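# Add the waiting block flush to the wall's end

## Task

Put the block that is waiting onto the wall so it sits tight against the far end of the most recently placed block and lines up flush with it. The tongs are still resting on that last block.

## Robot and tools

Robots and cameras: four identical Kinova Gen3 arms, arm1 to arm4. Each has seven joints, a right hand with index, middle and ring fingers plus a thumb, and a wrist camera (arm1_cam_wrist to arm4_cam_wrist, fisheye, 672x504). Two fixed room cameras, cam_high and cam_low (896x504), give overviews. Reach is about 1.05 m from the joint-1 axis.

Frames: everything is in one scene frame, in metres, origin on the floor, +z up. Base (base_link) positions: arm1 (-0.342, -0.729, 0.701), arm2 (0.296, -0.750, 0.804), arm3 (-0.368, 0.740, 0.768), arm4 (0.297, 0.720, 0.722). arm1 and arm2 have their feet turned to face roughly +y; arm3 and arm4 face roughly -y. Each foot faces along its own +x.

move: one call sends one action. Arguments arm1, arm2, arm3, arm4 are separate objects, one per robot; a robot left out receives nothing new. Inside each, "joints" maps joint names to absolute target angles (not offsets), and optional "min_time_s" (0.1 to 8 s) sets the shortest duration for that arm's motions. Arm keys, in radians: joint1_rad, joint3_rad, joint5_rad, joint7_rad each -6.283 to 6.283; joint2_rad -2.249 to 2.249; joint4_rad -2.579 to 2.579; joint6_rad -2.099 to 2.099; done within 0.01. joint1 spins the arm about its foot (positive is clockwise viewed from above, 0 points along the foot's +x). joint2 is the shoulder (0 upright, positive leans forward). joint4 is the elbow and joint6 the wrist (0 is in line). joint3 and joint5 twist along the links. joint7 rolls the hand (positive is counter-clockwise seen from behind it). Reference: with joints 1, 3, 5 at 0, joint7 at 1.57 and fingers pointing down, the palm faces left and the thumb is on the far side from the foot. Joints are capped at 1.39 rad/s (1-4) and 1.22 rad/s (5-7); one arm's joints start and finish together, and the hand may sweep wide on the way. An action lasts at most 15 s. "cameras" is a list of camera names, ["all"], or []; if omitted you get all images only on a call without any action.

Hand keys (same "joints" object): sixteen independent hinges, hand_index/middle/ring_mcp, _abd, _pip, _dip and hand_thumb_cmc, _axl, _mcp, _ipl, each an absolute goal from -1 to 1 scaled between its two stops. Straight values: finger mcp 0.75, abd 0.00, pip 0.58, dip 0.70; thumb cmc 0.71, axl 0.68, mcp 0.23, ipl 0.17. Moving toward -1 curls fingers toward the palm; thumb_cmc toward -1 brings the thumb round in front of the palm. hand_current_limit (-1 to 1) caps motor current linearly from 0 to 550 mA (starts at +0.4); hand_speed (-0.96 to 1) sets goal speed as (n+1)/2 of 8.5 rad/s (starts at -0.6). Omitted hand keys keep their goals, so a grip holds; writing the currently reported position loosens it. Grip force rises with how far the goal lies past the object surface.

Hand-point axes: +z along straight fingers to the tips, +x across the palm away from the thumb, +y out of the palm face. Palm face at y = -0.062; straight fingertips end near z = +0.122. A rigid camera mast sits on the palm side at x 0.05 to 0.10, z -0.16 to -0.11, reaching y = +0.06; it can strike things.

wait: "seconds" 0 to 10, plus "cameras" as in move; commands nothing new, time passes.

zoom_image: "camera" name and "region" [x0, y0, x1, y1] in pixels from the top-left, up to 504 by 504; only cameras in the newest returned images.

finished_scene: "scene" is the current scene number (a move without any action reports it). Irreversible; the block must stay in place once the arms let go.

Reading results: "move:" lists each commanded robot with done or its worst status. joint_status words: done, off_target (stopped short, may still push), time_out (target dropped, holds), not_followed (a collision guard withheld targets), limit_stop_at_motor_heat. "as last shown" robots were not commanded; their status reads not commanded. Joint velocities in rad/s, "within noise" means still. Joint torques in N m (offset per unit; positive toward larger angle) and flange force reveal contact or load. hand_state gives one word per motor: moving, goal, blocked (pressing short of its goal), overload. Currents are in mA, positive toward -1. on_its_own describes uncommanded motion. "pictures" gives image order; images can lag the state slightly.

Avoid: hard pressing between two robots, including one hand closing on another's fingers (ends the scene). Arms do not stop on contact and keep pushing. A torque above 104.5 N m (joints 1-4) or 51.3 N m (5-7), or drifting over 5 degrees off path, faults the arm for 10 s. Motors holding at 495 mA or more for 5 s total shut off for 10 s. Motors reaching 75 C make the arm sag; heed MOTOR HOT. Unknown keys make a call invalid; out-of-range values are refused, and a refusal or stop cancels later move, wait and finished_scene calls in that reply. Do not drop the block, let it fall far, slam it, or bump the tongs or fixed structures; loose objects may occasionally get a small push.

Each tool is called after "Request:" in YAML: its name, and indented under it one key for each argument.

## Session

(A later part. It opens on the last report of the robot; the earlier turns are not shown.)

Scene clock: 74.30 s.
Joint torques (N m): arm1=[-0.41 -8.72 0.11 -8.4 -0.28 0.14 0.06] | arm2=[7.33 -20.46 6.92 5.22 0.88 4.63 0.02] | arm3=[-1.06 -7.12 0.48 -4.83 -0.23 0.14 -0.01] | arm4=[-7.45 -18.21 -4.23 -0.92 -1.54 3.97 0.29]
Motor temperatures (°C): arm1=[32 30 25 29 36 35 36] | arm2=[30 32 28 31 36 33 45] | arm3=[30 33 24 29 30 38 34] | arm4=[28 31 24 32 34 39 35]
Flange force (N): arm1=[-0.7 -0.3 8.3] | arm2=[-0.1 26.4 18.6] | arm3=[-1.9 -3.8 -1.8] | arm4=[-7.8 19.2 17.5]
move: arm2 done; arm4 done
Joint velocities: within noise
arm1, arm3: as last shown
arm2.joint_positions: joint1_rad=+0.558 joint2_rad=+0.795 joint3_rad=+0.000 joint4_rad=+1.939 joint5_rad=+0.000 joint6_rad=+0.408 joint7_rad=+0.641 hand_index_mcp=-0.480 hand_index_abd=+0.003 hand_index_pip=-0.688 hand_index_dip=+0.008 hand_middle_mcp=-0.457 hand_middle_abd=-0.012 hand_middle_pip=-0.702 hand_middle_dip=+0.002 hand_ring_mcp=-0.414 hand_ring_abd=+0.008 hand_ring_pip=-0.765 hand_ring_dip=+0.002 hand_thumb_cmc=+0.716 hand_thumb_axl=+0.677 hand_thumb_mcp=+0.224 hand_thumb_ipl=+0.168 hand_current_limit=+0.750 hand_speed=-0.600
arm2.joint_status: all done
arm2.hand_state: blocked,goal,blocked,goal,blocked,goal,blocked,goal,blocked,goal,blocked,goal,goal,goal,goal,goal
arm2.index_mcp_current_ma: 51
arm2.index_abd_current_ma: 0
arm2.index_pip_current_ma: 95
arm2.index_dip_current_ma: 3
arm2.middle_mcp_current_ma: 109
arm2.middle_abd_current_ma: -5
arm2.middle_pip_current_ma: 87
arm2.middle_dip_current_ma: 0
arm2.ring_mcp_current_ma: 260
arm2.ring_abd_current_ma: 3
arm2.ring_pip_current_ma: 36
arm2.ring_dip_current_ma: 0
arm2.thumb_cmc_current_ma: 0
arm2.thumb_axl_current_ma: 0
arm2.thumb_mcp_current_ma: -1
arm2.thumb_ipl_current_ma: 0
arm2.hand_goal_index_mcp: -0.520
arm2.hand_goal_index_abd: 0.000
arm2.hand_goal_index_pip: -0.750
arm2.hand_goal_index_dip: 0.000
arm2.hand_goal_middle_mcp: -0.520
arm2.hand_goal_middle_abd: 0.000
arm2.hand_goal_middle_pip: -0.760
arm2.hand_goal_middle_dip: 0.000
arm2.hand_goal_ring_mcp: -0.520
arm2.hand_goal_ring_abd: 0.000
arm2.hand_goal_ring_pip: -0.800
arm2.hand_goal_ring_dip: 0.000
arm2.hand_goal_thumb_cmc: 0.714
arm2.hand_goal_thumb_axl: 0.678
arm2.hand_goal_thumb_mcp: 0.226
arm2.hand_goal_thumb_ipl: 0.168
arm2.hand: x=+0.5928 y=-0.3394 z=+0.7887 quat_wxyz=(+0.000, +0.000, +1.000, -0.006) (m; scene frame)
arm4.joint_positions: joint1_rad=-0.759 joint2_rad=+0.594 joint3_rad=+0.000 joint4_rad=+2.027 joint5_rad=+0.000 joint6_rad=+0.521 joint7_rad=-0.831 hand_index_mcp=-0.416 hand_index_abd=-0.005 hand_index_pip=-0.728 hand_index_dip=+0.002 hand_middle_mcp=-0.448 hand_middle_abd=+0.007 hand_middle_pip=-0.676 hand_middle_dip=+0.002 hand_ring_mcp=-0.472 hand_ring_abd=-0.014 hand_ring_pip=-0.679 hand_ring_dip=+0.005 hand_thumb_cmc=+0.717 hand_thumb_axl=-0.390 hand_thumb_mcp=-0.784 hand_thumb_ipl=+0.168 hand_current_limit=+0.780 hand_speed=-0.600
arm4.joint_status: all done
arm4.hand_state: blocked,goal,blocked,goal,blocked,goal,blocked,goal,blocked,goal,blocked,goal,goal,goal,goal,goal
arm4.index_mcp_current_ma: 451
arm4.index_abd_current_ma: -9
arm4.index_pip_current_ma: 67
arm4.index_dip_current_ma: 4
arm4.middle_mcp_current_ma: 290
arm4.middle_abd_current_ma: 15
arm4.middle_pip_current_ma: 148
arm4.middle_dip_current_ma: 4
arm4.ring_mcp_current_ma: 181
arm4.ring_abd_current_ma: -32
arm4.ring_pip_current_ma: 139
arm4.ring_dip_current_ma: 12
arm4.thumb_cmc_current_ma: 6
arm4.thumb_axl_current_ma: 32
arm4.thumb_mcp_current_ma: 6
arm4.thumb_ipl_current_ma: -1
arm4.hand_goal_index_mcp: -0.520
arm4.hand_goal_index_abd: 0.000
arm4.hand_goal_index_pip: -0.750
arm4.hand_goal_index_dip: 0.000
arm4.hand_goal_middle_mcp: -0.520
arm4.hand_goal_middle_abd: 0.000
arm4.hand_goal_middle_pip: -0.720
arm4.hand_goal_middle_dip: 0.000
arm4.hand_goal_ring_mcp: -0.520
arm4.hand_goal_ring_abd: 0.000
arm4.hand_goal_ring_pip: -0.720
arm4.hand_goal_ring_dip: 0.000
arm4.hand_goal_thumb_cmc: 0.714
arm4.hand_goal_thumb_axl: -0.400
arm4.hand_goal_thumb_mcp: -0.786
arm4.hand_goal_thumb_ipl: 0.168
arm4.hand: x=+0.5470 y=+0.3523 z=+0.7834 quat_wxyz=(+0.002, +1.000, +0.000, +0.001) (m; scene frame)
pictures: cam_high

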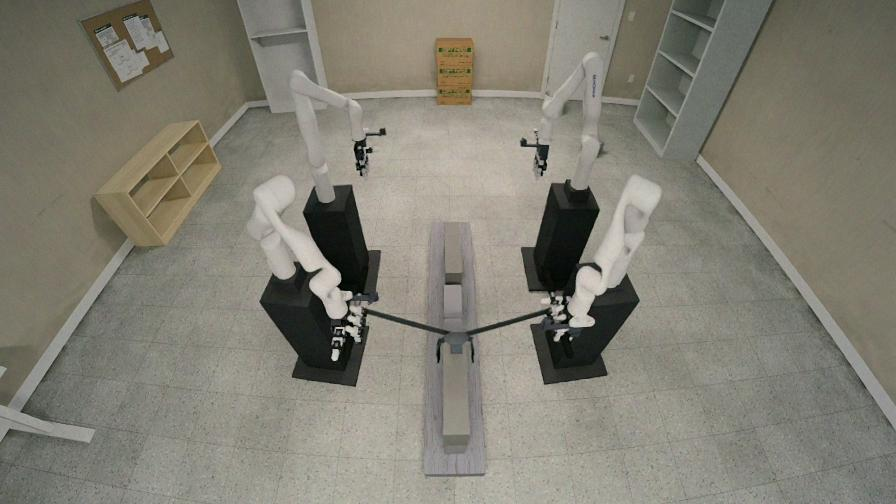

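Request:
move:
  arm2: {"joints": {"joint1_rad": 0.3649, "joint2_rad": 0.749, "joint4_rad": 2.1126, "joint6_rad": 0.28, "joint7_rad": 0.4483}, "min_time_s": 1.8}
  arm4: {"joints": {"joint1_rad": -0.5755, "joint2_rad": 0.5236, "joint4_rad": 2.2082, "joint6_rad": 0.4098, "joint7_rad": -0.6478}, "min_time_s": 1.8}

Request:
move:
  arm2: {"joints": {"joint1_rad": 0.125, "joint2_rad": 0.7253, "joint4_rad": 2.2271, "joint6_rad": 0.1892, "joint7_rad": 0.2084}, "min_time_s": 1.8}
  arm4: {"joints": {"joint1_rad": -0.3284, "joint2_rad": 0.4795, "joint4_rad": 2.3312, "joint6_rad": 0.3309, "joint7_rad": -0.4007}, "min_time_s": 1.8}

Request:
move:
  arm2: {"joints": {"joint1_rad": -0.1464, "joint2_rad": 0.8265, "joint4_rad": 2.266, "joint6_rad": 0.0491, "joint7_rad": -0.063}, "min_time_s": 1.8}
  arm4: {"joints": {"joint1_rad": -0.0251, "joint2_rad": 0.5822, "joint4_rad": 2.3995, "joint6_rad": 0.1599, "joint7_rad": -0.0974}, "min_time_s": 1.8}
  cameras: ["cam_high"]

Scene clock: 77.80 s.
Joint torques (N m): arm1=[-0.47 -8.72 0.13 -8.38 -0.26 0.18 0.07] | arm2=[5.56 -17.25 5.27 8.75 0.44 5.28 -0.01] | arm3=[-0.97 -7.12 0.43 -4.88 -0.23 0.12 -0.01] | arm4=[-5.8 -14.85 -2.82 2.76 -1.04 4.84 0.3]
Motor temperatures (°C): arm1=[32 30 25 29 36 35 36] | arm2=[30 32 28 31 36 33 45] | arm3=[30 33 24 29 30 38 34] | arm4=[28 31 24 32 34 39 35]
Flange force (N): arm1=[-0.7 -0.2 8.5] | arm2=[1.3 27.4 18.6] | arm3=[-1.7 -3.8 -1.8] | arm4=[-7.4 20.6 17.8]
move: arm2 done; arm4 done
Joint velocities: within noise
arm1, arm3: as last shown
arm2.joint_positions: joint1_rad=+0.365 joint2_rad=+0.749 joint3_rad=+0.000 joint4_rad=+2.113 joint5_rad=+0.000 joint6_rad=+0.280 joint7_rad=+0.448 hand_index_mcp=-0.480 hand_index_abd=+0.002 hand_index_pip=-0.688 hand_index_dip=+0.008 hand_middle_mcp=-0.457 hand_middle_abd=-0.012 hand_middle_pip=-0.703 hand_middle_dip=+0.002 hand_ring_mcp=-0.414 hand_ring_abd=+0.009 hand_ring_pip=-0.767 hand_ring_dip=+0.002 hand_thumb_cmc=+0.716 hand_thumb_axl=+0.677 hand_thumb_mcp=+0.224 hand_thumb_ipl=+0.168 hand_current_limit=+0.750 hand_speed=-0.600
arm2.joint_status: all done
arm2.hand_state: blocked,goal,blocked,goal,blocked,goal,blocked,goal,blocked,goal,blocked,goal,goal,goal,goal,goal
arm2.index_mcp_current_ma: 51
arm2.index_abd_current_ma: 0
arm2.index_pip_current_ma: 95
arm2.index_dip_current_ma: 3
arm2.middle_mcp_current_ma: 111
arm2.middle_abd_current_ma: -5
arm2.middle_pip_current_ma: 84
arm2.middle_dip_current_ma: 0
arm2.ring_mcp_current_ma: 260
arm2.ring_abd_current_ma: 3
arm2.ring_pip_current_ma: 33
arm2.ring_dip_current_ma: 0
arm2.thumb_cmc_current_ma: 0
arm2.thumb_axl_current_ma: 0
arm2.thumb_mcp_current_ma: -1
arm2.thumb_ipl_current_ma: 0
arm2.hand_goal_index_mcp: -0.520
arm2.hand_goal_index_abd: 0.000
arm2.hand_goal_index_pip: -0.750
arm2.hand_goal_index_dip: 0.000
arm2.hand_goal_middle_mcp: -0.520
arm2.hand_goal_middle_abd: 0.000
arm2.hand_goal_middle_pip: -0.760
arm2.hand_goal_middle_dip: 0.000
arm2.hand_goal_ring_mcp: -0.520
arm2.hand_goal_ring_abd: 0.000
arm2.hand_goal_ring_pip: -0.800
arm2.hand_goal_ring_dip: 0.000
arm2.hand_goal_thumb_cmc: 0.714
arm2.hand_goal_thumb_axl: 0.678
arm2.hand_goal_thumb_mcp: 0.226
arm2.hand_goal_thumb_ipl: 0.168
arm2.hand: x=+0.5029 y=-0.3393 z=+0.7887 quat_wxyz=(+0.000, +0.000, +1.000, -0.006) (m; scene frame)
arm4.joint_positions: joint1_rad=-0.576 joint2_rad=+0.524 joint3_rad=+0.000 joint4_rad=+2.208 joint5_rad=+0.000 joint6_rad=+0.410 joint7_rad=-0.648 hand_index_mcp=-0.413 hand_index_abd=-0.006 hand_index_pip=-0.729 hand_index_dip=+0.002 hand_middle_mcp=-0.448 hand_middle_abd=+0.007 hand_middle_pip=-0.676 hand_middle_dip=+0.002 hand_ring_mcp=-0.472 hand_ring_abd=-0.013 hand_ring_pip=-0.678 hand_ring_dip=+0.006 hand_thumb_cmc=+0.717 hand_thumb_axl=-0.390 hand_thumb_mcp=-0.784 hand_thumb_ipl=+0.168 hand_current_limit=+0.780 hand_speed=-0.600
arm4.joint_status: all done
arm4.hand_state: blocked,goal,blocked,goal,blocked,goal,blocked,goal,blocked,goal,blocked,goal,goal,goal,goal,goal
arm4.index_mcp_current_ma: 462
arm4.index_abd_current_ma: -11
arm4.index_pip_current_ma: 63
arm4.index_dip_current_ma: 4
arm4.middle_mcp_current_ma: 290
arm4.middle_abd_current_ma: 15
arm4.middle_pip_current_ma: 148
arm4.middle_dip_current_ma: 4
arm4.ring_mcp_current_ma: 180
arm4.ring_abd_current_ma: -29
arm4.ring_pip_current_ma: 143
arm4.ring_dip_current_ma: 15
arm4.thumb_cmc_current_ma: 6
arm4.thumb_axl_current_ma: 32
arm4.thumb_mcp_current_ma: 6
arm4.thumb_ipl_current_ma: -1
arm4.hand_goal_index_mcp: -0.520
arm4.hand_goal_index_abd: 0.000
arm4.hand_goal_index_pip: -0.750
arm4.hand_goal_index_dip: 0.000
arm4.hand_goal_middle_mcp: -0.520
arm4.hand_goal_middle_abd: 0.000
arm4.hand_goal_middle_pip: -0.720
arm4.hand_goal_middle_dip: 0.000
arm4.hand_goal_ring_mcp: -0.520
arm4.hand_goal_ring_abd: 0.000
arm4.hand_goal_ring_pip: -0.720
arm4.hand_goal_ring_dip: 0.000
arm4.hand_goal_thumb_cmc: 0.714
arm4.hand_goal_thumb_axl: -0.400
arm4.hand_goal_thumb_mcp: -0.786
arm4.hand_goal_thumb_ipl: 0.168
arm4.hand: x=+0.4570 y=+0.3524 z=+0.7833 quat_wxyz=(+0.002, +1.000, +0.000, +0.001) (m; scene frame)
pictures: none

Scene clock: 79.93 s.
Joint torques (N m): arm1=[-0.47 -8.73 0.15 -8.27 -0.28 0.18 0.03] | arm2=[3.29 -15.83 2.62 9.82 -0.02 5 -0.07] | arm3=[-1.03 -7.06 0.44 -4.85 -0.24 0.13 -0.04] | arm4=[-3.57 -13.01 -0.39 4.32 -0.43 4.87 0.29]
Motor temperatures (°C): arm1=[32 30 25 29 36 35 36] | arm2=[30 32 28 31 36 33 45] | arm3=[30 33 24 29 30 38 34] | arm4=[28 31 24 32 34 39 35]
Flange force (N): arm1=[-0.7 0.1 8.3] | arm2=[2.6 25.0 18.7] | arm3=[-2.0 -4.0 -2.0] | arm4=[-7.2 17.6 18.2]
move: arm2 done; arm4 done
Joint velocities: within noise
arm1, arm3: as last shown
arm2.joint_positions: joint1_rad=+0.125 joint2_rad=+0.725 joint3_rad=+0.000 joint4_rad=+2.227 joint5_rad=+0.000 joint6_rad=+0.189 joint7_rad=+0.208 hand_index_mcp=-0.480 hand_index_abd=+0.001 hand_index_pip=-0.688 hand_index_dip=+0.008 hand_middle_mcp=-0.456 hand_middle_abd=-0.012 hand_middle_pip=-0.704 hand_middle_dip=+0.002 hand_ring_mcp=-0.414 hand_ring_abd=+0.009 hand_ring_pip=-0.769 hand_ring_dip=+0.002 hand_thumb_cmc=+0.716 hand_thumb_axl=+0.677 hand_thumb_mcp=+0.224 hand_thumb_ipl=+0.168 hand_current_limit=+0.750 hand_speed=-0.600
arm2.joint_status: all done
arm2.hand_state: blocked,goal,blocked,goal,blocked,goal,blocked,goal,blocked,goal,blocked,goal,goal,goal,goal,goal
arm2.index_mcp_current_ma: 51
arm2.index_abd_current_ma: 0
arm2.index_pip_current_ma: 95
arm2.index_dip_current_ma: 3
arm2.middle_mcp_current_ma: 111
arm2.middle_abd_current_ma: -5
arm2.middle_pip_current_ma: 81
arm2.middle_dip_current_ma: 0
arm2.ring_mcp_current_ma: 260
arm2.ring_abd_current_ma: 3
arm2.ring_pip_current_ma: 30
arm2.ring_dip_current_ma: 0
arm2.thumb_cmc_current_ma: 0
arm2.thumb_axl_current_ma: 0
arm2.thumb_mcp_current_ma: -1
arm2.thumb_ipl_current_ma: 0
arm2.hand_goal_index_mcp: -0.520
arm2.hand_goal_index_abd: 0.000
arm2.hand_goal_index_pip: -0.750
arm2.hand_goal_index_dip: 0.000
arm2.hand_goal_middle_mcp: -0.520
arm2.hand_goal_middle_abd: 0.000
arm2.hand_goal_middle_pip: -0.760
arm2.hand_goal_middle_dip: 0.000
arm2.hand_goal_ring_mcp: -0.520
arm2.hand_goal_ring_abd: 0.000
arm2.hand_goal_ring_pip: -0.800
arm2.hand_goal_ring_dip: 0.000
arm2.hand_goal_thumb_cmc: 0.714
arm2.hand_goal_thumb_axl: 0.678
arm2.hand_goal_thumb_mcp: 0.226
arm2.hand_goal_thumb_ipl: 0.168
arm2.hand: x=+0.4130 y=-0.3392 z=+0.7888 quat_wxyz=(+0.000, +0.000, +1.000, -0.006) (m; scene frame)
arm4.joint_positions: joint1_rad=-0.328 joint2_rad=+0.479 joint3_rad=+0.000 joint4_rad=+2.331 joint5_rad=+0.000 joint6_rad=+0.331 joint7_rad=-0.401 hand_index_mcp=-0.412 hand_index_abd=-0.006 hand_index_pip=-0.730 hand_index_dip=+0.002 hand_middle_mcp=-0.448 hand_middle_abd=+0.007 hand_middle_pip=-0.676 hand_middle_dip=+0.002 hand_ring_mcp=-0.472 hand_ring_abd=-0.012 hand_ring_pip=-0.677 hand_ring_dip=+0.007 hand_thumb_cmc=+0.717 hand_thumb_axl=-0.390 hand_thumb_mcp=-0.784 hand_thumb_ipl=+0.168 hand_current_limit=+0.780 hand_speed=-0.600
arm4.joint_status: all done
arm4.hand_state: blocked,goal,blocked,goal,blocked,goal,blocked,goal,blocked,goal,blocked,goal,goal,goal,goal,goal
arm4.index_mcp_current_ma: 471
arm4.index_abd_current_ma: -11
arm4.index_pip_current_ma: 60
arm4.index_dip_current_ma: 4
arm4.middle_mcp_current_ma: 291
arm4.middle_abd_current_ma: 15
arm4.middle_pip_current_ma: 148
arm4.middle_dip_current_ma: 4
arm4.ring_mcp_current_ma: 179
arm4.ring_abd_current_ma: -27
arm4.ring_pip_current_ma: 146
arm4.ring_dip_current_ma: 18
arm4.thumb_cmc_current_ma: 6
arm4.thumb_axl_current_ma: 32
arm4.thumb_mcp_current_ma: 6
arm4.thumb_ipl_current_ma: -1
arm4.hand_goal_index_mcp: -0.520
arm4.hand_goal_index_abd: 0.000
arm4.hand_goal_index_pip: -0.750
arm4.hand_goal_index_dip: 0.000
arm4.hand_goal_middle_mcp: -0.520
arm4.hand_goal_middle_abd: 0.000
arm4.hand_goal_middle_pip: -0.720
arm4.hand_goal_middle_dip: 0.000
arm4.hand_goal_ring_mcp: -0.520
arm4.hand_goal_ring_abd: 0.000
arm4.hand_goal_ring_pip: -0.720
arm4.hand_goal_ring_dip: 0.000
arm4.hand_goal_thumb_cmc: 0.714
arm4.hand_goal_thumb_axl: -0.400
arm4.hand_goal_thumb_mcp: -0.786
arm4.hand_goal_thumb_ipl: 0.168
arm4.hand: x=+0.3669 y=+0.3526 z=+0.7831 quat_wxyz=(+0.002, +1.000, +0.000, +0.001) (m; scene frame)
pictures: none

Scene clock: 82.07 s.
Joint torques (N m): arm1=[-0.39 -8.67 0.05 -8.37 -0.27 0.21 0.04] | arm2=[1.29 -15.33 0.26 11.65 -0.09 4.78 -0.1] | arm3=[-0.99 -7.03 0.48 -4.88 -0.25 0.12 -0.02] | arm4=[-1.52 -12.42 1.96 7.35 -0.05 4.91 0.24]
Motor temperatures (°C): arm1=[32 30 25 29 36 35 36] | arm2=[30 32 28 31 36 33 45] | arm3=[30 33 24 29 30 38 34] | arm4=[28 31 24 32 34 39 35]
Flange force (N): arm1=[-0.8 -0.2 8.5] | arm2=[3.4 23.6 19.1] | arm3=[-1.7 -4.0 -2.1] | arm4=[-5.8 15.6 17.5]
move: arm2 done; arm4 done
Joint velocities: within noise
arm1, arm3: as last shown
arm2.joint_positions: joint1_rad=-0.146 joint2_rad=+0.827 joint3_rad=+0.000 joint4_rad=+2.266 joint5_rad=+0.000 joint6_rad=+0.049 joint7_rad=-0.063 hand_index_mcp=-0.480 hand_index_abd=+0.000 hand_index_pip=-0.688 hand_index_dip=+0.008 hand_middle_mcp=-0.456 hand_middle_abd=-0.012 hand_middle_pip=-0.706 hand_middle_dip=+0.002 hand_ring_mcp=-0.414 hand_ring_abd=+0.009 hand_ring_pip=-0.772 hand_ring_dip=+0.002 hand_thumb_cmc=+0.716 hand_thumb_axl=+0.677 hand_thumb_mcp=+0.224 hand_thumb_ipl=+0.168 hand_current_limit=+0.750 hand_speed=-0.600
arm2.joint_status: all done
arm2.hand_state: blocked,goal,blocked,goal,blocked,goal,blocked,goal,blocked,goal,blocked,goal,goal,goal,goal,goal
arm2.index_mcp_current_ma: 51
arm2.index_abd_current_ma: 0
arm2.index_pip_current_ma: 95
arm2.index_dip_current_ma: 3
arm2.middle_mcp_current_ma: 113
arm2.middle_abd_current_ma: -5
arm2.middle_pip_current_ma: 76
arm2.middle_dip_current_ma: 0
arm2.ring_mcp_current_ma: 260
arm2.ring_abd_current_ma: 3
arm2.ring_pip_current_ma: 25
arm2.ring_dip_current_ma: 0
arm2.thumb_cmc_current_ma: 0
arm2.thumb_axl_current_ma: 0
arm2.thumb_mcp_current_ma: -1
arm2.thumb_ipl_current_ma: 0
arm2.hand_goal_index_mcp: -0.520
arm2.hand_goal_index_abd: 0.000
arm2.hand_goal_index_pip: -0.750
arm2.hand_goal_index_dip: 0.000
arm2.hand_goal_middle_mcp: -0.520
arm2.hand_goal_middle_abd: 0.000
arm2.hand_goal_middle_pip: -0.760
arm2.hand_goal_middle_dip: 0.000
arm2.hand_goal_ring_mcp: -0.520
arm2.hand_goal_ring_abd: 0.000
arm2.hand_goal_ring_pip: -0.800
arm2.hand_goal_ring_dip: 0.000
arm2.hand_goal_thumb_cmc: 0.714
arm2.hand_goal_thumb_axl: 0.678
arm2.hand_goal_thumb_mcp: 0.226
arm2.hand_goal_thumb_ipl: 0.168
arm2.hand: x=+0.3230 y=-0.3394 z=+0.7537 quat_wxyz=(+0.000, +0.000, +1.000, -0.006) (m; scene frame)
arm4.joint_positions: joint1_rad=-0.025 joint2_rad=+0.582 joint3_rad=+0.000 joint4_rad=+2.399 joint5_rad=+0.000 joint6_rad=+0.160 joint7_rad=-0.097 hand_index_mcp=-0.411 hand_index_abd=-0.006 hand_index_pip=-0.731 hand_index_dip=+0.002 hand_middle_mcp=-0.447 hand_middle_abd=+0.007 hand_middle_pip=-0.676 hand_middle_dip=+0.002 hand_ring_mcp=-0.472 hand_ring_abd=-0.011 hand_ring_pip=-0.676 hand_ring_dip=+0.009 hand_thumb_cmc=+0.717 hand_thumb_axl=-0.390 hand_thumb_mcp=-0.784 hand_thumb_ipl=+0.168 hand_current_limit=+0.780 hand_speed=-0.600
arm4.joint_status: all done
arm4.hand_state: blocked,goal,goal,goal,blocked,goal,blocked,goal,blocked,goal,blocked,goal,goal,goal,goal,goal
arm4.index_mcp_current_ma: 477
arm4.index_abd_current_ma: -13
arm4.index_pip_current_ma: 56
arm4.index_dip_current_ma: 4
arm4.middle_mcp_current_ma: 293
arm4.middle_abd_current_ma: 15
arm4.middle_pip_current_ma: 148
arm4.middle_dip_current_ma: 4
arm4.ring_mcp_current_ma: 178
arm4.ring_abd_current_ma: -25
arm4.ring_pip_current_ma: 149
arm4.ring_dip_current_ma: 22
arm4.thumb_cmc_current_ma: 6
arm4.thumb_axl_current_ma: 32
arm4.thumb_mcp_current_ma: 6
arm4.thumb_ipl_current_ma: -1
arm4.hand_goal_index_mcp: -0.520
arm4.hand_goal_index_abd: 0.000
arm4.hand_goal_index_pip: -0.750
arm4.hand_goal_index_dip: 0.000
arm4.hand_goal_middle_mcp: -0.520
arm4.hand_goal_middle_abd: 0.000
arm4.hand_goal_middle_pip: -0.720
arm4.hand_goal_middle_dip: 0.000
arm4.hand_goal_ring_mcp: -0.520
arm4.hand_goal_ring_abd: 0.000
arm4.hand_goal_ring_pip: -0.720
arm4.hand_goal_ring_dip: 0.000
arm4.hand_goal_thumb_cmc: 0.714
arm4.hand_goal_thumb_axl: -0.400
arm4.hand_goal_thumb_mcp: -0.786
arm4.hand_goal_thumb_ipl: 0.168
arm4.hand: x=+0.2769 y=+0.3524 z=+0.7481 quat_wxyz=(+0.002, +1.000, +0.000, +0.001) (m; scene frame)
pictures: cam_high

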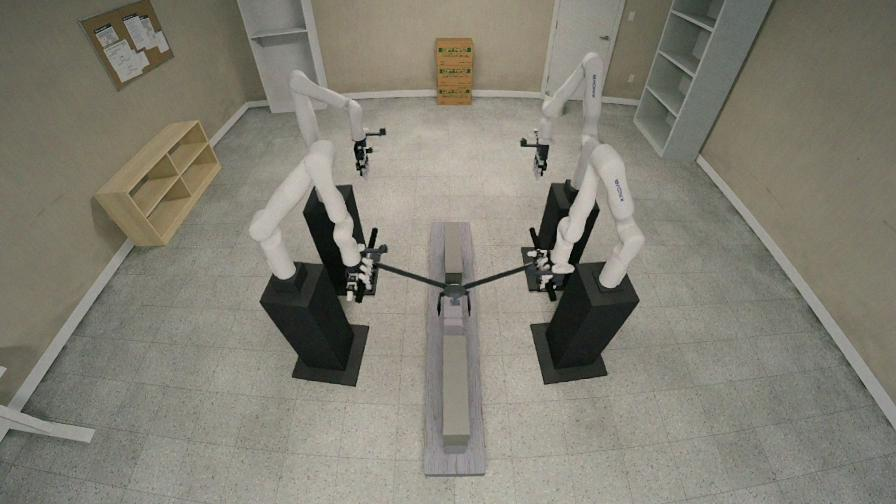

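Request:
move:
  arm2: {"joints": {"joint1_rad": -0.4142, "joint2_rad": 0.9334, "joint4_rad": 2.2143, "joint6_rad": -0.0061, "joint7_rad": -0.3308}, "min_time_s": 1.8}
  arm4: {"joints": {"joint1_rad": 0.2883, "joint2_rad": 0.7077, "joint4_rad": 2.3673, "joint6_rad": 0.0666, "joint7_rad": 0.216, "hand_index_mcp": -0.5}, "min_time_s": 1.8}

Request:
move:
  arm2: {"joints": {"joint1_rad": -0.6446, "joint2_rad": 1.0336, "joint4_rad": 2.0819, "joint6_rad": 0.0261, "joint7_rad": -0.5612}, "min_time_s": 1.8}
  arm4: {"joints": {"joint1_rad": 0.5584, "joint2_rad": 0.8278, "joint4_rad": 2.2425, "joint6_rad": 0.0713, "joint7_rad": 0.4861}, "min_time_s": 1.8}

Request:
move:
  arm2: {"joints": {"joint1_rad": -0.8262, "joint2_rad": 1.1216, "joint4_rad": 1.8892, "joint6_rad": 0.1308, "joint7_rad": -0.7428}, "min_time_s": 1.8}
  arm4: {"joints": {"joint1_rad": 0.7665, "joint2_rad": 0.9307, "joint4_rad": 2.0498, "joint6_rad": 0.1611, "joint7_rad": 0.6942}, "min_time_s": 1.8}

Request:
move:
  arm2: {"joints": {"joint1_rad": -0.9636, "joint2_rad": 1.2231, "joint4_rad": 1.6397, "joint6_rad": 0.2788, "joint7_rad": -0.8802}, "min_time_s": 1.8}
  arm4: {"joints": {"joint1_rad": 0.92, "joint2_rad": 1.0427, "joint4_rad": 1.8051, "joint6_rad": 0.2938, "joint7_rad": 0.8477}, "min_time_s": 1.8}
  cameras: ["cam_high", "cam_low"]

Request:
zoom_image:
  camera: "cam_high"
  region: [350, 190, 560, 310]

Scene clock: 86.20 s.
Joint torques (N m): arm1=[-0.44 -8.72 0.1 -8.36 -0.26 0.17 0.01] | arm2=[-0.77 -15.98 -2.34 11.97 -0.09 4.44 -0.19] | arm3=[-1 -7.13 0.43 -4.83 -0.26 0.13 -0.01] | arm4=[0.38 -13.3 4.49 8.59 0.07 4.69 0.3]
Motor temperatures (°C): arm1=[32 30 25 29 36 35 36] | arm2=[30 32 28 31 36 33 45] | arm3=[30 33 24 29 30 38 34] | arm4=[28 31 24 32 34 39 35]
Flange force (N): arm1=[-0.9 0.0 8.4] | arm2=[3.5 23.5 19.3] | arm3=[-1.8 -3.8 -1.8] | arm4=[-3.2 15.1 16.7]
move: arm2 done; arm4 off_target
Joint velocities: within noise
arm1, arm3: as last shown
arm2.joint_positions: joint1_rad=-0.414 joint2_rad=+0.933 joint3_rad=+0.000 joint4_rad=+2.214 joint5_rad=+0.000 joint6_rad=-0.006 joint7_rad=-0.331 hand_index_mcp=-0.480 hand_index_abd=-0.001 hand_index_pip=-0.688 hand_index_dip=+0.008 hand_middle_mcp=-0.456 hand_middle_abd=-0.012 hand_middle_pip=-0.707 hand_middle_dip=+0.002 hand_ring_mcp=-0.413 hand_ring_abd=+0.008 hand_ring_pip=-0.775 hand_ring_dip=+0.002 hand_thumb_cmc=+0.717 hand_thumb_axl=+0.677 hand_thumb_mcp=+0.224 hand_thumb_ipl=+0.168 hand_current_limit=+0.750 hand_speed=-0.600
arm2.joint_status: all done
arm2.hand_state: blocked,goal,blocked,goal,blocked,goal,blocked,goal,blocked,goal,blocked,goal,goal,goal,goal,goal
arm2.index_mcp_current_ma: 51
arm2.index_abd_current_ma: 0
arm2.index_pip_current_ma: 95
arm2.index_dip_current_ma: 3
arm2.middle_mcp_current_ma: 113
arm2.middle_abd_current_ma: -5
arm2.middle_pip_current_ma: 74
arm2.middle_dip_current_ma: 0
arm2.ring_mcp_current_ma: 266
arm2.ring_abd_current_ma: 2
arm2.ring_pip_current_ma: 21
arm2.ring_dip_current_ma: 0
arm2.thumb_cmc_current_ma: 0
arm2.thumb_axl_current_ma: 0
arm2.thumb_mcp_current_ma: -1
arm2.thumb_ipl_current_ma: 0
arm2.hand_goal_index_mcp: -0.520
arm2.hand_goal_index_abd: 0.000
arm2.hand_goal_index_pip: -0.750
arm2.hand_goal_index_dip: 0.000
arm2.hand_goal_middle_mcp: -0.520
arm2.hand_goal_middle_abd: 0.000
arm2.hand_goal_middle_pip: -0.760
arm2.hand_goal_middle_dip: 0.000
arm2.hand_goal_ring_mcp: -0.520
arm2.hand_goal_ring_abd: 0.000
arm2.hand_goal_ring_pip: -0.800
arm2.hand_goal_ring_dip: 0.000
arm2.hand_goal_thumb_cmc: 0.714
arm2.hand_goal_thumb_axl: 0.678
arm2.hand_goal_thumb_mcp: 0.226
arm2.hand_goal_thumb_ipl: 0.168
arm2.hand: x=+0.2330 y=-0.3396 z=+0.7187 quat_wxyz=(+0.000, +0.000, +1.000, -0.006) (m; scene frame)
arm4.joint_positions: joint1_rad=+0.288 joint2_rad=+0.708 joint3_rad=+0.000 joint4_rad=+2.367 joint5_rad=+0.000 joint6_rad=+0.067 joint7_rad=+0.216 hand_index_mcp=-0.402 hand_index_abd=-0.006 hand_index_pip=-0.735 hand_index_dip=+0.002 hand_middle_mcp=-0.446 hand_middle_abd=+0.007 hand_middle_pip=-0.676 hand_middle_dip=+0.002 hand_ring_mcp=-0.473 hand_ring_abd=-0.011 hand_ring_pip=-0.674 hand_ring_dip=+0.010 hand_thumb_cmc=+0.717 hand_thumb_axl=-0.390 hand_thumb_mcp=-0.784 hand_thumb_ipl=+0.168 hand_current_limit=+0.780 hand_speed=-0.600
arm4.joint_status: hand_index_mcp off_target (ended at -0.402, target -0.500); the others done
arm4.hand_state: blocked,goal,goal,goal,blocked,goal,blocked,goal,blocked,goal,blocked,goal,goal,goal,goal,goal
arm4.index_mcp_current_ma: 421
arm4.index_abd_current_ma: -12
arm4.index_pip_current_ma: 41
arm4.index_dip_current_ma: 4
arm4.middle_mcp_current_ma: 302
arm4.middle_abd_current_ma: 15
arm4.middle_pip_current_ma: 148
arm4.middle_dip_current_ma: 4
arm4.ring_mcp_current_ma: 176
arm4.ring_abd_current_ma: -25
arm4.ring_pip_current_ma: 156
arm4.ring_dip_current_ma: 25
arm4.thumb_cmc_current_ma: 6
arm4.thumb_axl_current_ma: 32
arm4.thumb_mcp_current_ma: 6
arm4.thumb_ipl_current_ma: -1
arm4.hand_goal_index_mcp: -0.500
arm4.hand_goal_index_abd: 0.000
arm4.hand_goal_index_pip: -0.750
arm4.hand_goal_index_dip: 0.000
arm4.hand_goal_middle_mcp: -0.520
arm4.hand_goal_middle_abd: 0.000
arm4.hand_goal_middle_pip: -0.720
arm4.hand_goal_middle_dip: 0.000
arm4.hand_goal_ring_mcp: -0.520
arm4.hand_goal_ring_abd: 0.000
arm4.hand_goal_ring_pip: -0.720
arm4.hand_goal_ring_dip: 0.000
arm4.hand_goal_thumb_cmc: 0.714
arm4.hand_goal_thumb_axl: -0.400
arm4.hand_goal_thumb_mcp: -0.786
arm4.hand_goal_thumb_ipl: 0.168
arm4.hand: x=+0.1869 y=+0.3526 z=+0.7130 quat_wxyz=(+0.002, +1.000, +0.000, +0.001) (m; scene frame)
pictures: none

Scene clock: 88.33 s.
Joint torques (N m): arm1=[-0.47 -8.74 0.13 -8.35 -0.29 0.17 0.09] | arm2=[-2.77 -17.97 -4.71 10.22 -0.25 3.78 -0.22] | arm3=[-0.99 -7.06 0.48 -4.83 -0.24 0.1 -0.01] | arm4=[2.33 -15.53 7.08 7.18 0.11 4 0.32]
Motor temperatures (°C): arm1=[32 30 25 29 36 35 36] | arm2=[30 32 28 31 36 33 45] | arm3=[30 33 24 29 30 38 34] | arm4=[28 31 24 32 34 39 35]
Flange force (N): arm1=[-0.6 -0.1 8.4] | arm2=[3.6 23.0 19.3] | arm3=[-1.7 -3.8 -2.1] | arm4=[-0.7 14.6 15.8]
move: arm2 done; arm4 done
Joint velocities: within noise
arm1, arm3: as last shown
arm2.joint_positions: joint1_rad=-0.645 joint2_rad=+1.034 joint3_rad=+0.000 joint4_rad=+2.082 joint5_rad=+0.000 joint6_rad=+0.026 joint7_rad=-0.561 hand_index_mcp=-0.480 hand_index_abd=-0.001 hand_index_pip=-0.688 hand_index_dip=+0.008 hand_middle_mcp=-0.456 hand_middle_abd=-0.012 hand_middle_pip=-0.707 hand_middle_dip=+0.002 hand_ring_mcp=-0.413 hand_ring_abd=+0.008 hand_ring_pip=-0.777 hand_ring_dip=+0.002 hand_thumb_cmc=+0.717 hand_thumb_axl=+0.677 hand_thumb_mcp=+0.224 hand_thumb_ipl=+0.168 hand_current_limit=+0.750 hand_speed=-0.600
arm2.joint_status: all done
arm2.hand_state: blocked,goal,blocked,goal,blocked,goal,blocked,goal,blocked,goal,blocked,goal,goal,goal,goal,goal
arm2.index_mcp_current_ma: 52
arm2.index_abd_current_ma: 0
arm2.index_pip_current_ma: 95
arm2.index_dip_current_ma: 3
arm2.middle_mcp_current_ma: 113
arm2.middle_abd_current_ma: -5
arm2.middle_pip_current_ma: 73
arm2.middle_dip_current_ma: 0
arm2.ring_mcp_current_ma: 266
arm2.ring_abd_current_ma: 2
arm2.ring_pip_current_ma: 19
arm2.ring_dip_current_ma: 0
arm2.thumb_cmc_current_ma: 0
arm2.thumb_axl_current_ma: 0
arm2.thumb_mcp_current_ma: -1
arm2.thumb_ipl_current_ma: 0
arm2.hand_goal_index_mcp: -0.520
arm2.hand_goal_index_abd: 0.000
arm2.hand_goal_index_pip: -0.750
arm2.hand_goal_index_dip: 0.000
arm2.hand_goal_middle_mcp: -0.520
arm2.hand_goal_middle_abd: 0.000
arm2.hand_goal_middle_pip: -0.760
arm2.hand_goal_middle_dip: 0.000
arm2.hand_goal_ring_mcp: -0.520
arm2.hand_goal_ring_abd: 0.000
arm2.hand_goal_ring_pip: -0.800
arm2.hand_goal_ring_dip: 0.000
arm2.hand_goal_thumb_cmc: 0.714
arm2.hand_goal_thumb_axl: 0.678
arm2.hand_goal_thumb_mcp: 0.226
arm2.hand_goal_thumb_ipl: 0.168
arm2.hand: x=+0.1430 y=-0.3398 z=+0.6838 quat_wxyz=(+0.000, +0.000, +1.000, -0.006) (m; scene frame)
arm4.joint_positions: joint1_rad=+0.558 joint2_rad=+0.828 joint3_rad=+0.000 joint4_rad=+2.242 joint5_rad=+0.000 joint6_rad=+0.071 joint7_rad=+0.486 hand_index_mcp=-0.400 hand_index_abd=-0.006 hand_index_pip=-0.736 hand_index_dip=+0.002 hand_middle_mcp=-0.445 hand_middle_abd=+0.007 hand_middle_pip=-0.676 hand_middle_dip=+0.002 hand_ring_mcp=-0.473 hand_ring_abd=-0.011 hand_ring_pip=-0.674 hand_ring_dip=+0.010 hand_thumb_cmc=+0.717 hand_thumb_axl=-0.390 hand_thumb_mcp=-0.784 hand_thumb_ipl=+0.168 hand_current_limit=+0.780 hand_speed=-0.600
arm4.joint_status: all done
arm4.hand_state: blocked,goal,goal,goal,blocked,goal,blocked,goal,blocked,goal,blocked,goal,goal,goal,goal,goal
arm4.index_mcp_current_ma: 429
arm4.index_abd_current_ma: -12
arm4.index_pip_current_ma: 40
arm4.index_dip_current_ma: 4
arm4.middle_mcp_current_ma: 304
arm4.middle_abd_current_ma: 15
arm4.middle_pip_current_ma: 148
arm4.middle_dip_current_ma: 4
arm4.ring_mcp_current_ma: 176
arm4.ring_abd_current_ma: -26
arm4.ring_pip_current_ma: 159
arm4.ring_dip_current_ma: 25
arm4.thumb_cmc_current_ma: 6
arm4.thumb_axl_current_ma: 32
arm4.thumb_mcp_current_ma: 6
arm4.thumb_ipl_current_ma: -1
arm4.hand_goal_index_mcp: -0.500
arm4.hand_goal_index_abd: 0.000
arm4.hand_goal_index_pip: -0.750
arm4.hand_goal_index_dip: 0.000
arm4.hand_goal_middle_mcp: -0.520
arm4.hand_goal_middle_abd: 0.000
arm4.hand_goal_middle_pip: -0.720
arm4.hand_goal_middle_dip: 0.000
arm4.hand_goal_ring_mcp: -0.520
arm4.hand_goal_ring_abd: 0.000
arm4.hand_goal_ring_pip: -0.720
arm4.hand_goal_ring_dip: 0.000
arm4.hand_goal_thumb_cmc: 0.714
arm4.hand_goal_thumb_axl: -0.400
arm4.hand_goal_thumb_mcp: -0.786
arm4.hand_goal_thumb_ipl: 0.168
arm4.hand: x=+0.0972 y=+0.3525 z=+0.6779 quat_wxyz=(+0.002, +1.000, +0.000, +0.001) (m; scene frame)
pictures: none

Scene clock: 90.47 s.
Joint torques (N m): arm1=[-0.37 -8.65 0.09 -8.31 -0.34 0.18 0.04] | arm2=[-4.64 -21.07 -6.46 7.31 -0.73 3.03 -0.29] | arm3=[-0.97 -7.1 0.48 -4.84 -0.22 0.13 0.03] | arm4=[4.24 -18.73 9.14 4.13 0.54 3.12 0.26]
Motor temperatures (°C): arm1=[32 30 25 29 36 35 36] | arm2=[30 32 28 31 36 33 45] | arm3=[30 33 24 29 30 38 34] | arm4=[28 31 24 32 34 39 35]
Flange force (N): arm1=[-0.7 -0.2 8.2] | arm2=[4.0 22.8 19.6] | arm3=[-1.5 -3.8 -1.9] | arm4=[1.5 14.2 14.8]
move: arm2 done; arm4 done
Joint velocities: within noise
arm1.joint_positions: joint1_rad=-0.499 joint2_rad=+0.028 joint3_rad=+0.000 joint4_rad=+2.260 joint5_rad=+0.000 joint6_rad=+0.854 joint7_rad=-0.510 hand_index_mcp=+0.753 hand_index_abd=+0.000 hand_index_pip=+0.577 hand_index_dip=+0.696 hand_middle_mcp=+0.753 hand_middle_abd=+0.000 hand_middle_pip=+0.577 hand_middle_dip=+0.696 hand_ring_mcp=+0.753 hand_ring_abd=+0.000 hand_ring_pip=+0.577 hand_ring_dip=+0.696 hand_thumb_cmc=+0.714 hand_thumb_axl=-0.388 hand_thumb_mcp=-0.784 hand_thumb_ipl=+0.168 hand_current_limit=+0.750 hand_speed=-0.600
arm1.joint_status: not commanded
arm1.hand_state: goal,goal,goal,goal,goal,goal,goal,goal,goal,goal,goal,goal,goal,goal,goal,goal
arm1.index_mcp_current_ma: 0
arm1.index_abd_current_ma: 0
arm1.index_pip_current_ma: 0
arm1.index_dip_current_ma: 0
arm1.middle_mcp_current_ma: 0
arm1.middle_abd_current_ma: 0
arm1.middle_pip_current_ma: 0
arm1.middle_dip_current_ma: 0
arm1.ring_mcp_current_ma: 0
arm1.ring_abd_current_ma: 0
arm1.ring_pip_current_ma: 0
arm1.ring_dip_current_ma: 0
arm1.thumb_cmc_current_ma: 0
arm1.thumb_axl_current_ma: 18
arm1.thumb_mcp_current_ma: 1
arm1.thumb_ipl_current_ma: 0
arm1.hand_goal_index_mcp: 0.754
arm1.hand_goal_index_abd: 0.000
arm1.hand_goal_index_pip: 0.576
arm1.hand_goal_index_dip: 0.696
arm1.hand_goal_middle_mcp: 0.754
arm1.hand_goal_middle_abd: 0.000
arm1.hand_goal_middle_pip: 0.576
arm1.hand_goal_middle_dip: 0.696
arm1.hand_goal_ring_mcp: 0.754
arm1.hand_goal_ring_abd: 0.000
arm1.hand_goal_ring_pip: 0.576
arm1.hand_goal_ring_dip: 0.696
arm1.hand_goal_thumb_cmc: 0.714
arm1.hand_goal_thumb_axl: -0.400
arm1.hand_goal_thumb_mcp: -0.786
arm1.hand_goal_thumb_ipl: 0.168
arm1.hand: x=-0.4186 y=-0.4165 z=+0.9002 quat_wxyz=(+0.000, +0.000, +1.000, +0.003) (m; scene frame)
arm2.joint_positions: joint1_rad=-0.826 joint2_rad=+1.122 joint3_rad=+0.000 joint4_rad=+1.889 joint5_rad=+0.000 joint6_rad=+0.131 joint7_rad=-0.743 hand_index_mcp=-0.479 hand_index_abd=-0.002 hand_index_pip=-0.688 hand_index_dip=+0.008 hand_middle_mcp=-0.455 hand_middle_abd=-0.012 hand_middle_pip=-0.707 hand_middle_dip=+0.002 hand_ring_mcp=-0.413 hand_ring_abd=+0.007 hand_ring_pip=-0.777 hand_ring_dip=+0.002 hand_thumb_cmc=+0.717 hand_thumb_axl=+0.677 hand_thumb_mcp=+0.224 hand_thumb_ipl=+0.168 hand_current_limit=+0.750 hand_speed=-0.600
arm2.joint_status: all done
arm2.hand_state: blocked,goal,blocked,goal,blocked,goal,blocked,goal,blocked,goal,blocked,goal,goal,goal,goal,goal
arm2.index_mcp_current_ma: 54
arm2.index_abd_current_ma: 0
arm2.index_pip_current_ma: 95
arm2.index_dip_current_ma: 3
arm2.middle_mcp_current_ma: 114
arm2.middle_abd_current_ma: -5
arm2.middle_pip_current_ma: 73
arm2.middle_dip_current_ma: 0
arm2.ring_mcp_current_ma: 266
arm2.ring_abd_current_ma: 2
arm2.ring_pip_current_ma: 18
arm2.ring_dip_current_ma: 0
arm2.thumb_cmc_current_ma: 0
arm2.thumb_axl_current_ma: 0
arm2.thumb_mcp_current_ma: -1
arm2.thumb_ipl_current_ma: 0
arm2.hand_goal_index_mcp: -0.520
arm2.hand_goal_index_abd: 0.000
arm2.hand_goal_index_pip: -0.750
arm2.hand_goal_index_dip: 0.000
arm2.hand_goal_middle_mcp: -0.520
arm2.hand_goal_middle_abd: 0.000
arm2.hand_goal_middle_pip: -0.760
arm2.hand_goal_middle_dip: 0.000
arm2.hand_goal_ring_mcp: -0.520
arm2.hand_goal_ring_abd: 0.000
arm2.hand_goal_ring_pip: -0.800
arm2.hand_goal_ring_dip: 0.000
arm2.hand_goal_thumb_cmc: 0.714
arm2.hand_goal_thumb_axl: 0.678
arm2.hand_goal_thumb_mcp: 0.226
arm2.hand_goal_thumb_ipl: 0.168
arm2.hand: x=+0.0529 y=-0.3401 z=+0.6537 quat_wxyz=(+0.000, +0.000, +1.000, -0.006) (m; scene frame)
arm3.joint_positions: joint1_rad=+0.191 joint2_rad=+0.196 joint3_rad=+0.000 joint4_rad=+2.381 joint5_rad=+0.000 joint6_rad=+0.564 joint7_rad=+0.201 hand_index_mcp=+0.753 hand_index_abd=+0.000 hand_index_pip=+0.577 hand_index_dip=+0.696 hand_middle_mcp=+0.753 hand_middle_abd=+0.000 hand_middle_pip=+0.577 hand_middle_dip=+0.696 hand_ring_mcp=+0.753 hand_ring_abd=+0.000 hand_ring_pip=+0.577 hand_ring_dip=+0.696 hand_thumb_cmc=+0.714 hand_thumb_axl=+0.677 hand_thumb_mcp=+0.224 hand_thumb_ipl=+0.168 hand_current_limit=+0.750 hand_speed=-0.600
arm3.joint_status: not commanded
arm3.hand_state: goal,goal,goal,goal,goal,goal,goal,goal,goal,goal,goal,goal,goal,goal,goal,goal
arm3.index_mcp_current_ma: 0
arm3.index_abd_current_ma: 0
arm3.index_pip_current_ma: 0
arm3.index_dip_current_ma: 0
arm3.middle_mcp_current_ma: 0
arm3.middle_abd_current_ma: 0
arm3.middle_pip_current_ma: 0
arm3.middle_dip_current_ma: 0
arm3.ring_mcp_current_ma: 0
arm3.ring_abd_current_ma: 0
arm3.ring_pip_current_ma: 0
arm3.ring_dip_current_ma: 0
arm3.thumb_cmc_current_ma: 0
arm3.thumb_axl_current_ma: 0
arm3.thumb_mcp_current_ma: -3
arm3.thumb_ipl_current_ma: 0
arm3.hand_goal_index_mcp: 0.754
arm3.hand_goal_index_abd: 0.000
arm3.hand_goal_index_pip: 0.576
arm3.hand_goal_index_dip: 0.696
arm3.hand_goal_middle_mcp: 0.754
arm3.hand_goal_middle_abd: 0.000
arm3.hand_goal_middle_pip: 0.576
arm3.hand_goal_middle_dip: 0.696
arm3.hand_goal_ring_mcp: 0.754
arm3.hand_goal_ring_abd: 0.000
arm3.hand_goal_ring_pip: 0.576
arm3.hand_goal_ring_dip: 0.696
arm3.hand_goal_thumb_cmc: 0.714
arm3.hand_goal_thumb_axl: 0.678
arm3.hand_goal_thumb_mcp: 0.226
arm3.hand_goal_thumb_ipl: 0.168
arm3.hand: x=-0.4661 y=+0.4151 z=+0.8969 quat_wxyz=(-0.001, +1.000, +0.000, +0.002) (m; scene frame)
arm4.joint_positions: joint1_rad=+0.766 joint2_rad=+0.931 joint3_rad=+0.000 joint4_rad=+2.050 joint5_rad=+0.000 joint6_rad=+0.161 joint7_rad=+0.694 hand_index_mcp=-0.398 hand_index_abd=-0.006 hand_index_pip=-0.736 hand_index_dip=+0.002 hand_middle_mcp=-0.445 hand_middle_abd=+0.007 hand_middle_pip=-0.676 hand_middle_dip=+0.002 hand_ring_mcp=-0.473 hand_ring_abd=-0.011 hand_ring_pip=-0.674 hand_ring_dip=+0.010 hand_thumb_cmc=+0.717 hand_thumb_axl=-0.390 hand_thumb_mcp=-0.784 hand_thumb_ipl=+0.168 hand_current_limit=+0.780 hand_speed=-0.600
arm4.joint_status: all done
arm4.hand_state: blocked,goal,goal,goal,blocked,goal,blocked,goal,blocked,goal,blocked,goal,goal,goal,goal,goal
arm4.index_mcp_current_ma: 436
arm4.index_abd_current_ma: -12
arm4.index_pip_current_ma: 39
arm4.index_dip_current_ma: 4
arm4.middle_mcp_current_ma: 304
arm4.middle_abd_current_ma: 15
arm4.middle_pip_current_ma: 148
arm4.middle_dip_current_ma: 4
arm4.ring_mcp_current_ma: 175
arm4.ring_abd_current_ma: -25
arm4.ring_pip_current_ma: 159
arm4.ring_dip_current_ma: 25
arm4.thumb_cmc_current_ma: 6
arm4.thumb_axl_current_ma: 32
arm4.thumb_mcp_current_ma: 6
arm4.thumb_ipl_current_ma: -1
arm4.hand_goal_index_mcp: -0.500
arm4.hand_goal_index_abd: 0.000
arm4.hand_goal_index_pip: -0.750
arm4.hand_goal_index_dip: 0.000
arm4.hand_goal_middle_mcp: -0.520
arm4.hand_goal_middle_abd: 0.000
arm4.hand_goal_middle_pip: -0.720
arm4.hand_goal_middle_dip: 0.000
arm4.hand_goal_ring_mcp: -0.520
arm4.hand_goal_ring_abd: 0.000
arm4.hand_goal_ring_pip: -0.720
arm4.hand_goal_ring_dip: 0.000
arm4.hand_goal_thumb_cmc: 0.714
arm4.hand_goal_thumb_axl: -0.400
arm4.hand_goal_thumb_mcp: -0.786
arm4.hand_goal_thumb_ipl: 0.168
arm4.hand: x=+0.0071 y=+0.3524 z=+0.6477 quat_wxyz=(+0.002, +1.000, +0.000, +0.001) (m; scene frame)
pictures: none

Scene clock: 92.60 s.
Joint torques (N m): arm1=[-0.48 -8.79 0.1 -8.35 -0.29 0.19 0.01] | arm2=[-7.08 -24.08 -8.32 4.38 -1.45 2.41 -0.32] | arm3=[-1.01 -7.03 0.46 -4.87 -0.24 0.13 0.02] | arm4=[6.41 -22.22 11.23 1.17 1.21 2.66 0.28]
Motor temperatures (°C): arm1=[32 30 25 29 36 35 36] | arm2=[30 32 28 31 36 33 45] | arm3=[30 33 24 29 30 38 34] | arm4=[28 31 24 32 34 39 35]
Flange force (N): arm1=[-0.9 0.2 8.6] | arm2=[4.8 24.6 19.2] | arm3=[-1.6 -4.0 -2.0] | arm4=[3.4 15.1 14.6]
move: arm2 done; arm4 done
Joint velocities: within noise
arm1, arm3: as last shown
arm2.joint_positions: joint1_rad=-0.964 joint2_rad=+1.223 joint3_rad=+0.000 joint4_rad=+1.640 joint5_rad=+0.000 joint6_rad=+0.279 joint7_rad=-0.880 hand_index_mcp=-0.478 hand_index_abd=-0.002 hand_index_pip=-0.688 hand_index_dip=+0.008 hand_middle_mcp=-0.455 hand_middle_abd=-0.012 hand_middle_pip=-0.707 hand_middle_dip=+0.002 hand_ring_mcp=-0.413 hand_ring_abd=+0.006 hand_ring_pip=-0.778 hand_ring_dip=+0.002 hand_thumb_cmc=+0.717 hand_thumb_axl=+0.677 hand_thumb_mcp=+0.224 hand_thumb_ipl=+0.168 hand_current_limit=+0.750 hand_speed=-0.600
arm2.joint_status: all done
arm2.hand_state: blocked,goal,blocked,goal,blocked,goal,blocked,goal,blocked,goal,blocked,goal,goal,goal,goal,goal
arm2.index_mcp_current_ma: 55
arm2.index_abd_current_ma: 0
arm2.index_pip_current_ma: 95
arm2.index_dip_current_ma: 3
arm2.middle_mcp_current_ma: 114
arm2.middle_abd_current_ma: -5
arm2.middle_pip_current_ma: 73
arm2.middle_dip_current_ma: 0
arm2.ring_mcp_current_ma: 266
arm2.ring_abd_current_ma: 1
arm2.ring_pip_current_ma: 18
arm2.ring_dip_current_ma: 0
arm2.thumb_cmc_current_ma: 0
arm2.thumb_axl_current_ma: 0
arm2.thumb_mcp_current_ma: -1
arm2.thumb_ipl_current_ma: 0
arm2.hand_goal_index_mcp: -0.520
arm2.hand_goal_index_abd: 0.000
arm2.hand_goal_index_pip: -0.750
arm2.hand_goal_index_dip: 0.000
arm2.hand_goal_middle_mcp: -0.520
arm2.hand_goal_middle_abd: 0.000
arm2.hand_goal_middle_pip: -0.760
arm2.hand_goal_middle_dip: 0.000
arm2.hand_goal_ring_mcp: -0.520
arm2.hand_goal_ring_abd: 0.000
arm2.hand_goal_ring_pip: -0.800
arm2.hand_goal_ring_dip: 0.000
arm2.hand_goal_thumb_cmc: 0.714
arm2.hand_goal_thumb_axl: 0.678
arm2.hand_goal_thumb_mcp: 0.226
arm2.hand_goal_thumb_ipl: 0.168
arm2.hand: x=-0.0371 y=-0.3404 z=+0.6238 quat_wxyz=(+0.000, +0.000, +1.000, -0.006) (m; scene frame)
arm4.joint_positions: joint1_rad=+0.920 joint2_rad=+1.043 joint3_rad=+0.000 joint4_rad=+1.805 joint5_rad=+0.000 joint6_rad=+0.294 joint7_rad=+0.848 hand_index_mcp=-0.397 hand_index_abd=-0.006 hand_index_pip=-0.736 hand_index_dip=+0.002 hand_middle_mcp=-0.445 hand_middle_abd=+0.007 hand_middle_pip=-0.676 hand_middle_dip=+0.002 hand_ring_mcp=-0.474 hand_ring_abd=-0.011 hand_ring_pip=-0.674 hand_ring_dip=+0.010 hand_thumb_cmc=+0.717 hand_thumb_axl=-0.390 hand_thumb_mcp=-0.784 hand_thumb_ipl=+0.168 hand_current_limit=+0.780 hand_speed=-0.600
arm4.joint_status: all done
arm4.hand_state: blocked,goal,goal,goal,blocked,goal,blocked,goal,blocked,goal,blocked,goal,goal,goal,goal,goal
arm4.index_mcp_current_ma: 441
arm4.index_abd_current_ma: -12
arm4.index_pip_current_ma: 39
arm4.index_dip_current_ma: 4
arm4.middle_mcp_current_ma: 304
arm4.middle_abd_current_ma: 15
arm4.middle_pip_current_ma: 148
arm4.middle_dip_current_ma: 4
arm4.ring_mcp_current_ma: 172
arm4.ring_abd_current_ma: -24
arm4.ring_pip_current_ma: 159
arm4.ring_dip_current_ma: 25
arm4.thumb_cmc_current_ma: 6
arm4.thumb_axl_current_ma: 32
arm4.thumb_mcp_current_ma: 6
arm4.thumb_ipl_current_ma: -1
arm4.hand_goal_index_mcp: -0.500
arm4.hand_goal_index_abd: 0.000
arm4.hand_goal_index_pip: -0.750
arm4.hand_goal_index_dip: 0.000
arm4.hand_goal_middle_mcp: -0.520
arm4.hand_goal_middle_abd: 0.000
arm4.hand_goal_middle_pip: -0.720
arm4.hand_goal_middle_dip: 0.000
arm4.hand_goal_ring_mcp: -0.520
arm4.hand_goal_ring_abd: 0.000
arm4.hand_goal_ring_pip: -0.720
arm4.hand_goal_ring_dip: 0.000
arm4.hand_goal_thumb_cmc: 0.714
arm4.hand_goal_thumb_axl: -0.400
arm4.hand_goal_thumb_mcp: -0.786
arm4.hand_goal_thumb_ipl: 0.168
arm4.hand: x=-0.0828 y=+0.3525 z=+0.6177 quat_wxyz=(+0.002, +1.000, +0.000, +0.001) (m; scene frame)
pictures: cam_high, cam_low

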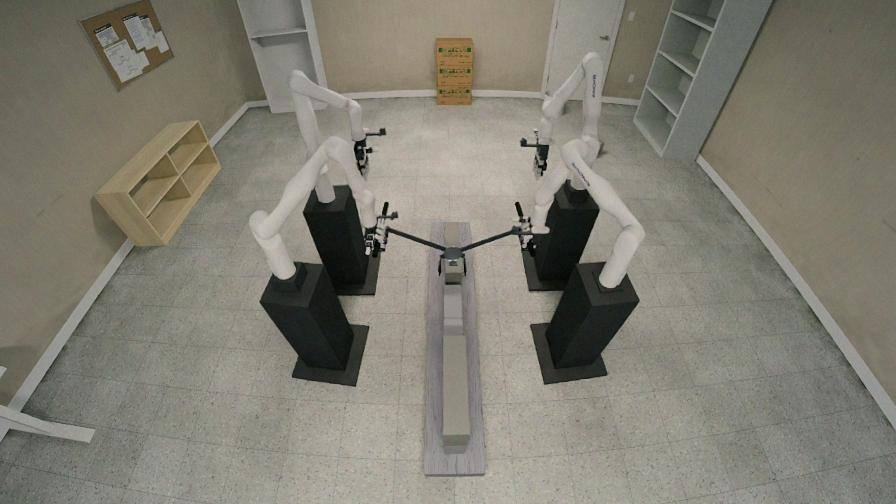

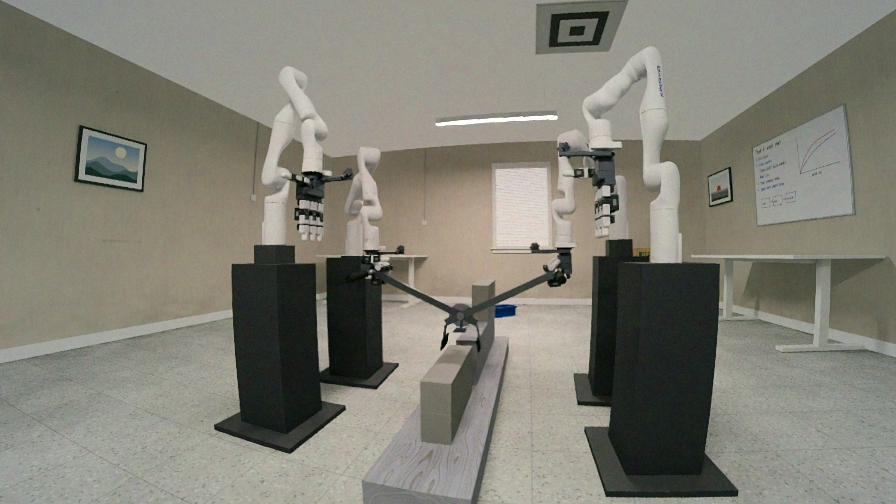

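Scaled by 2.400 from the camera's 896x504 image, which has a finer 1280x720 frame.

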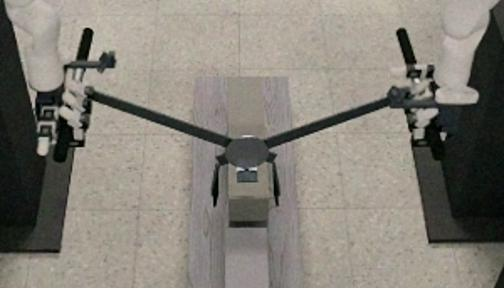

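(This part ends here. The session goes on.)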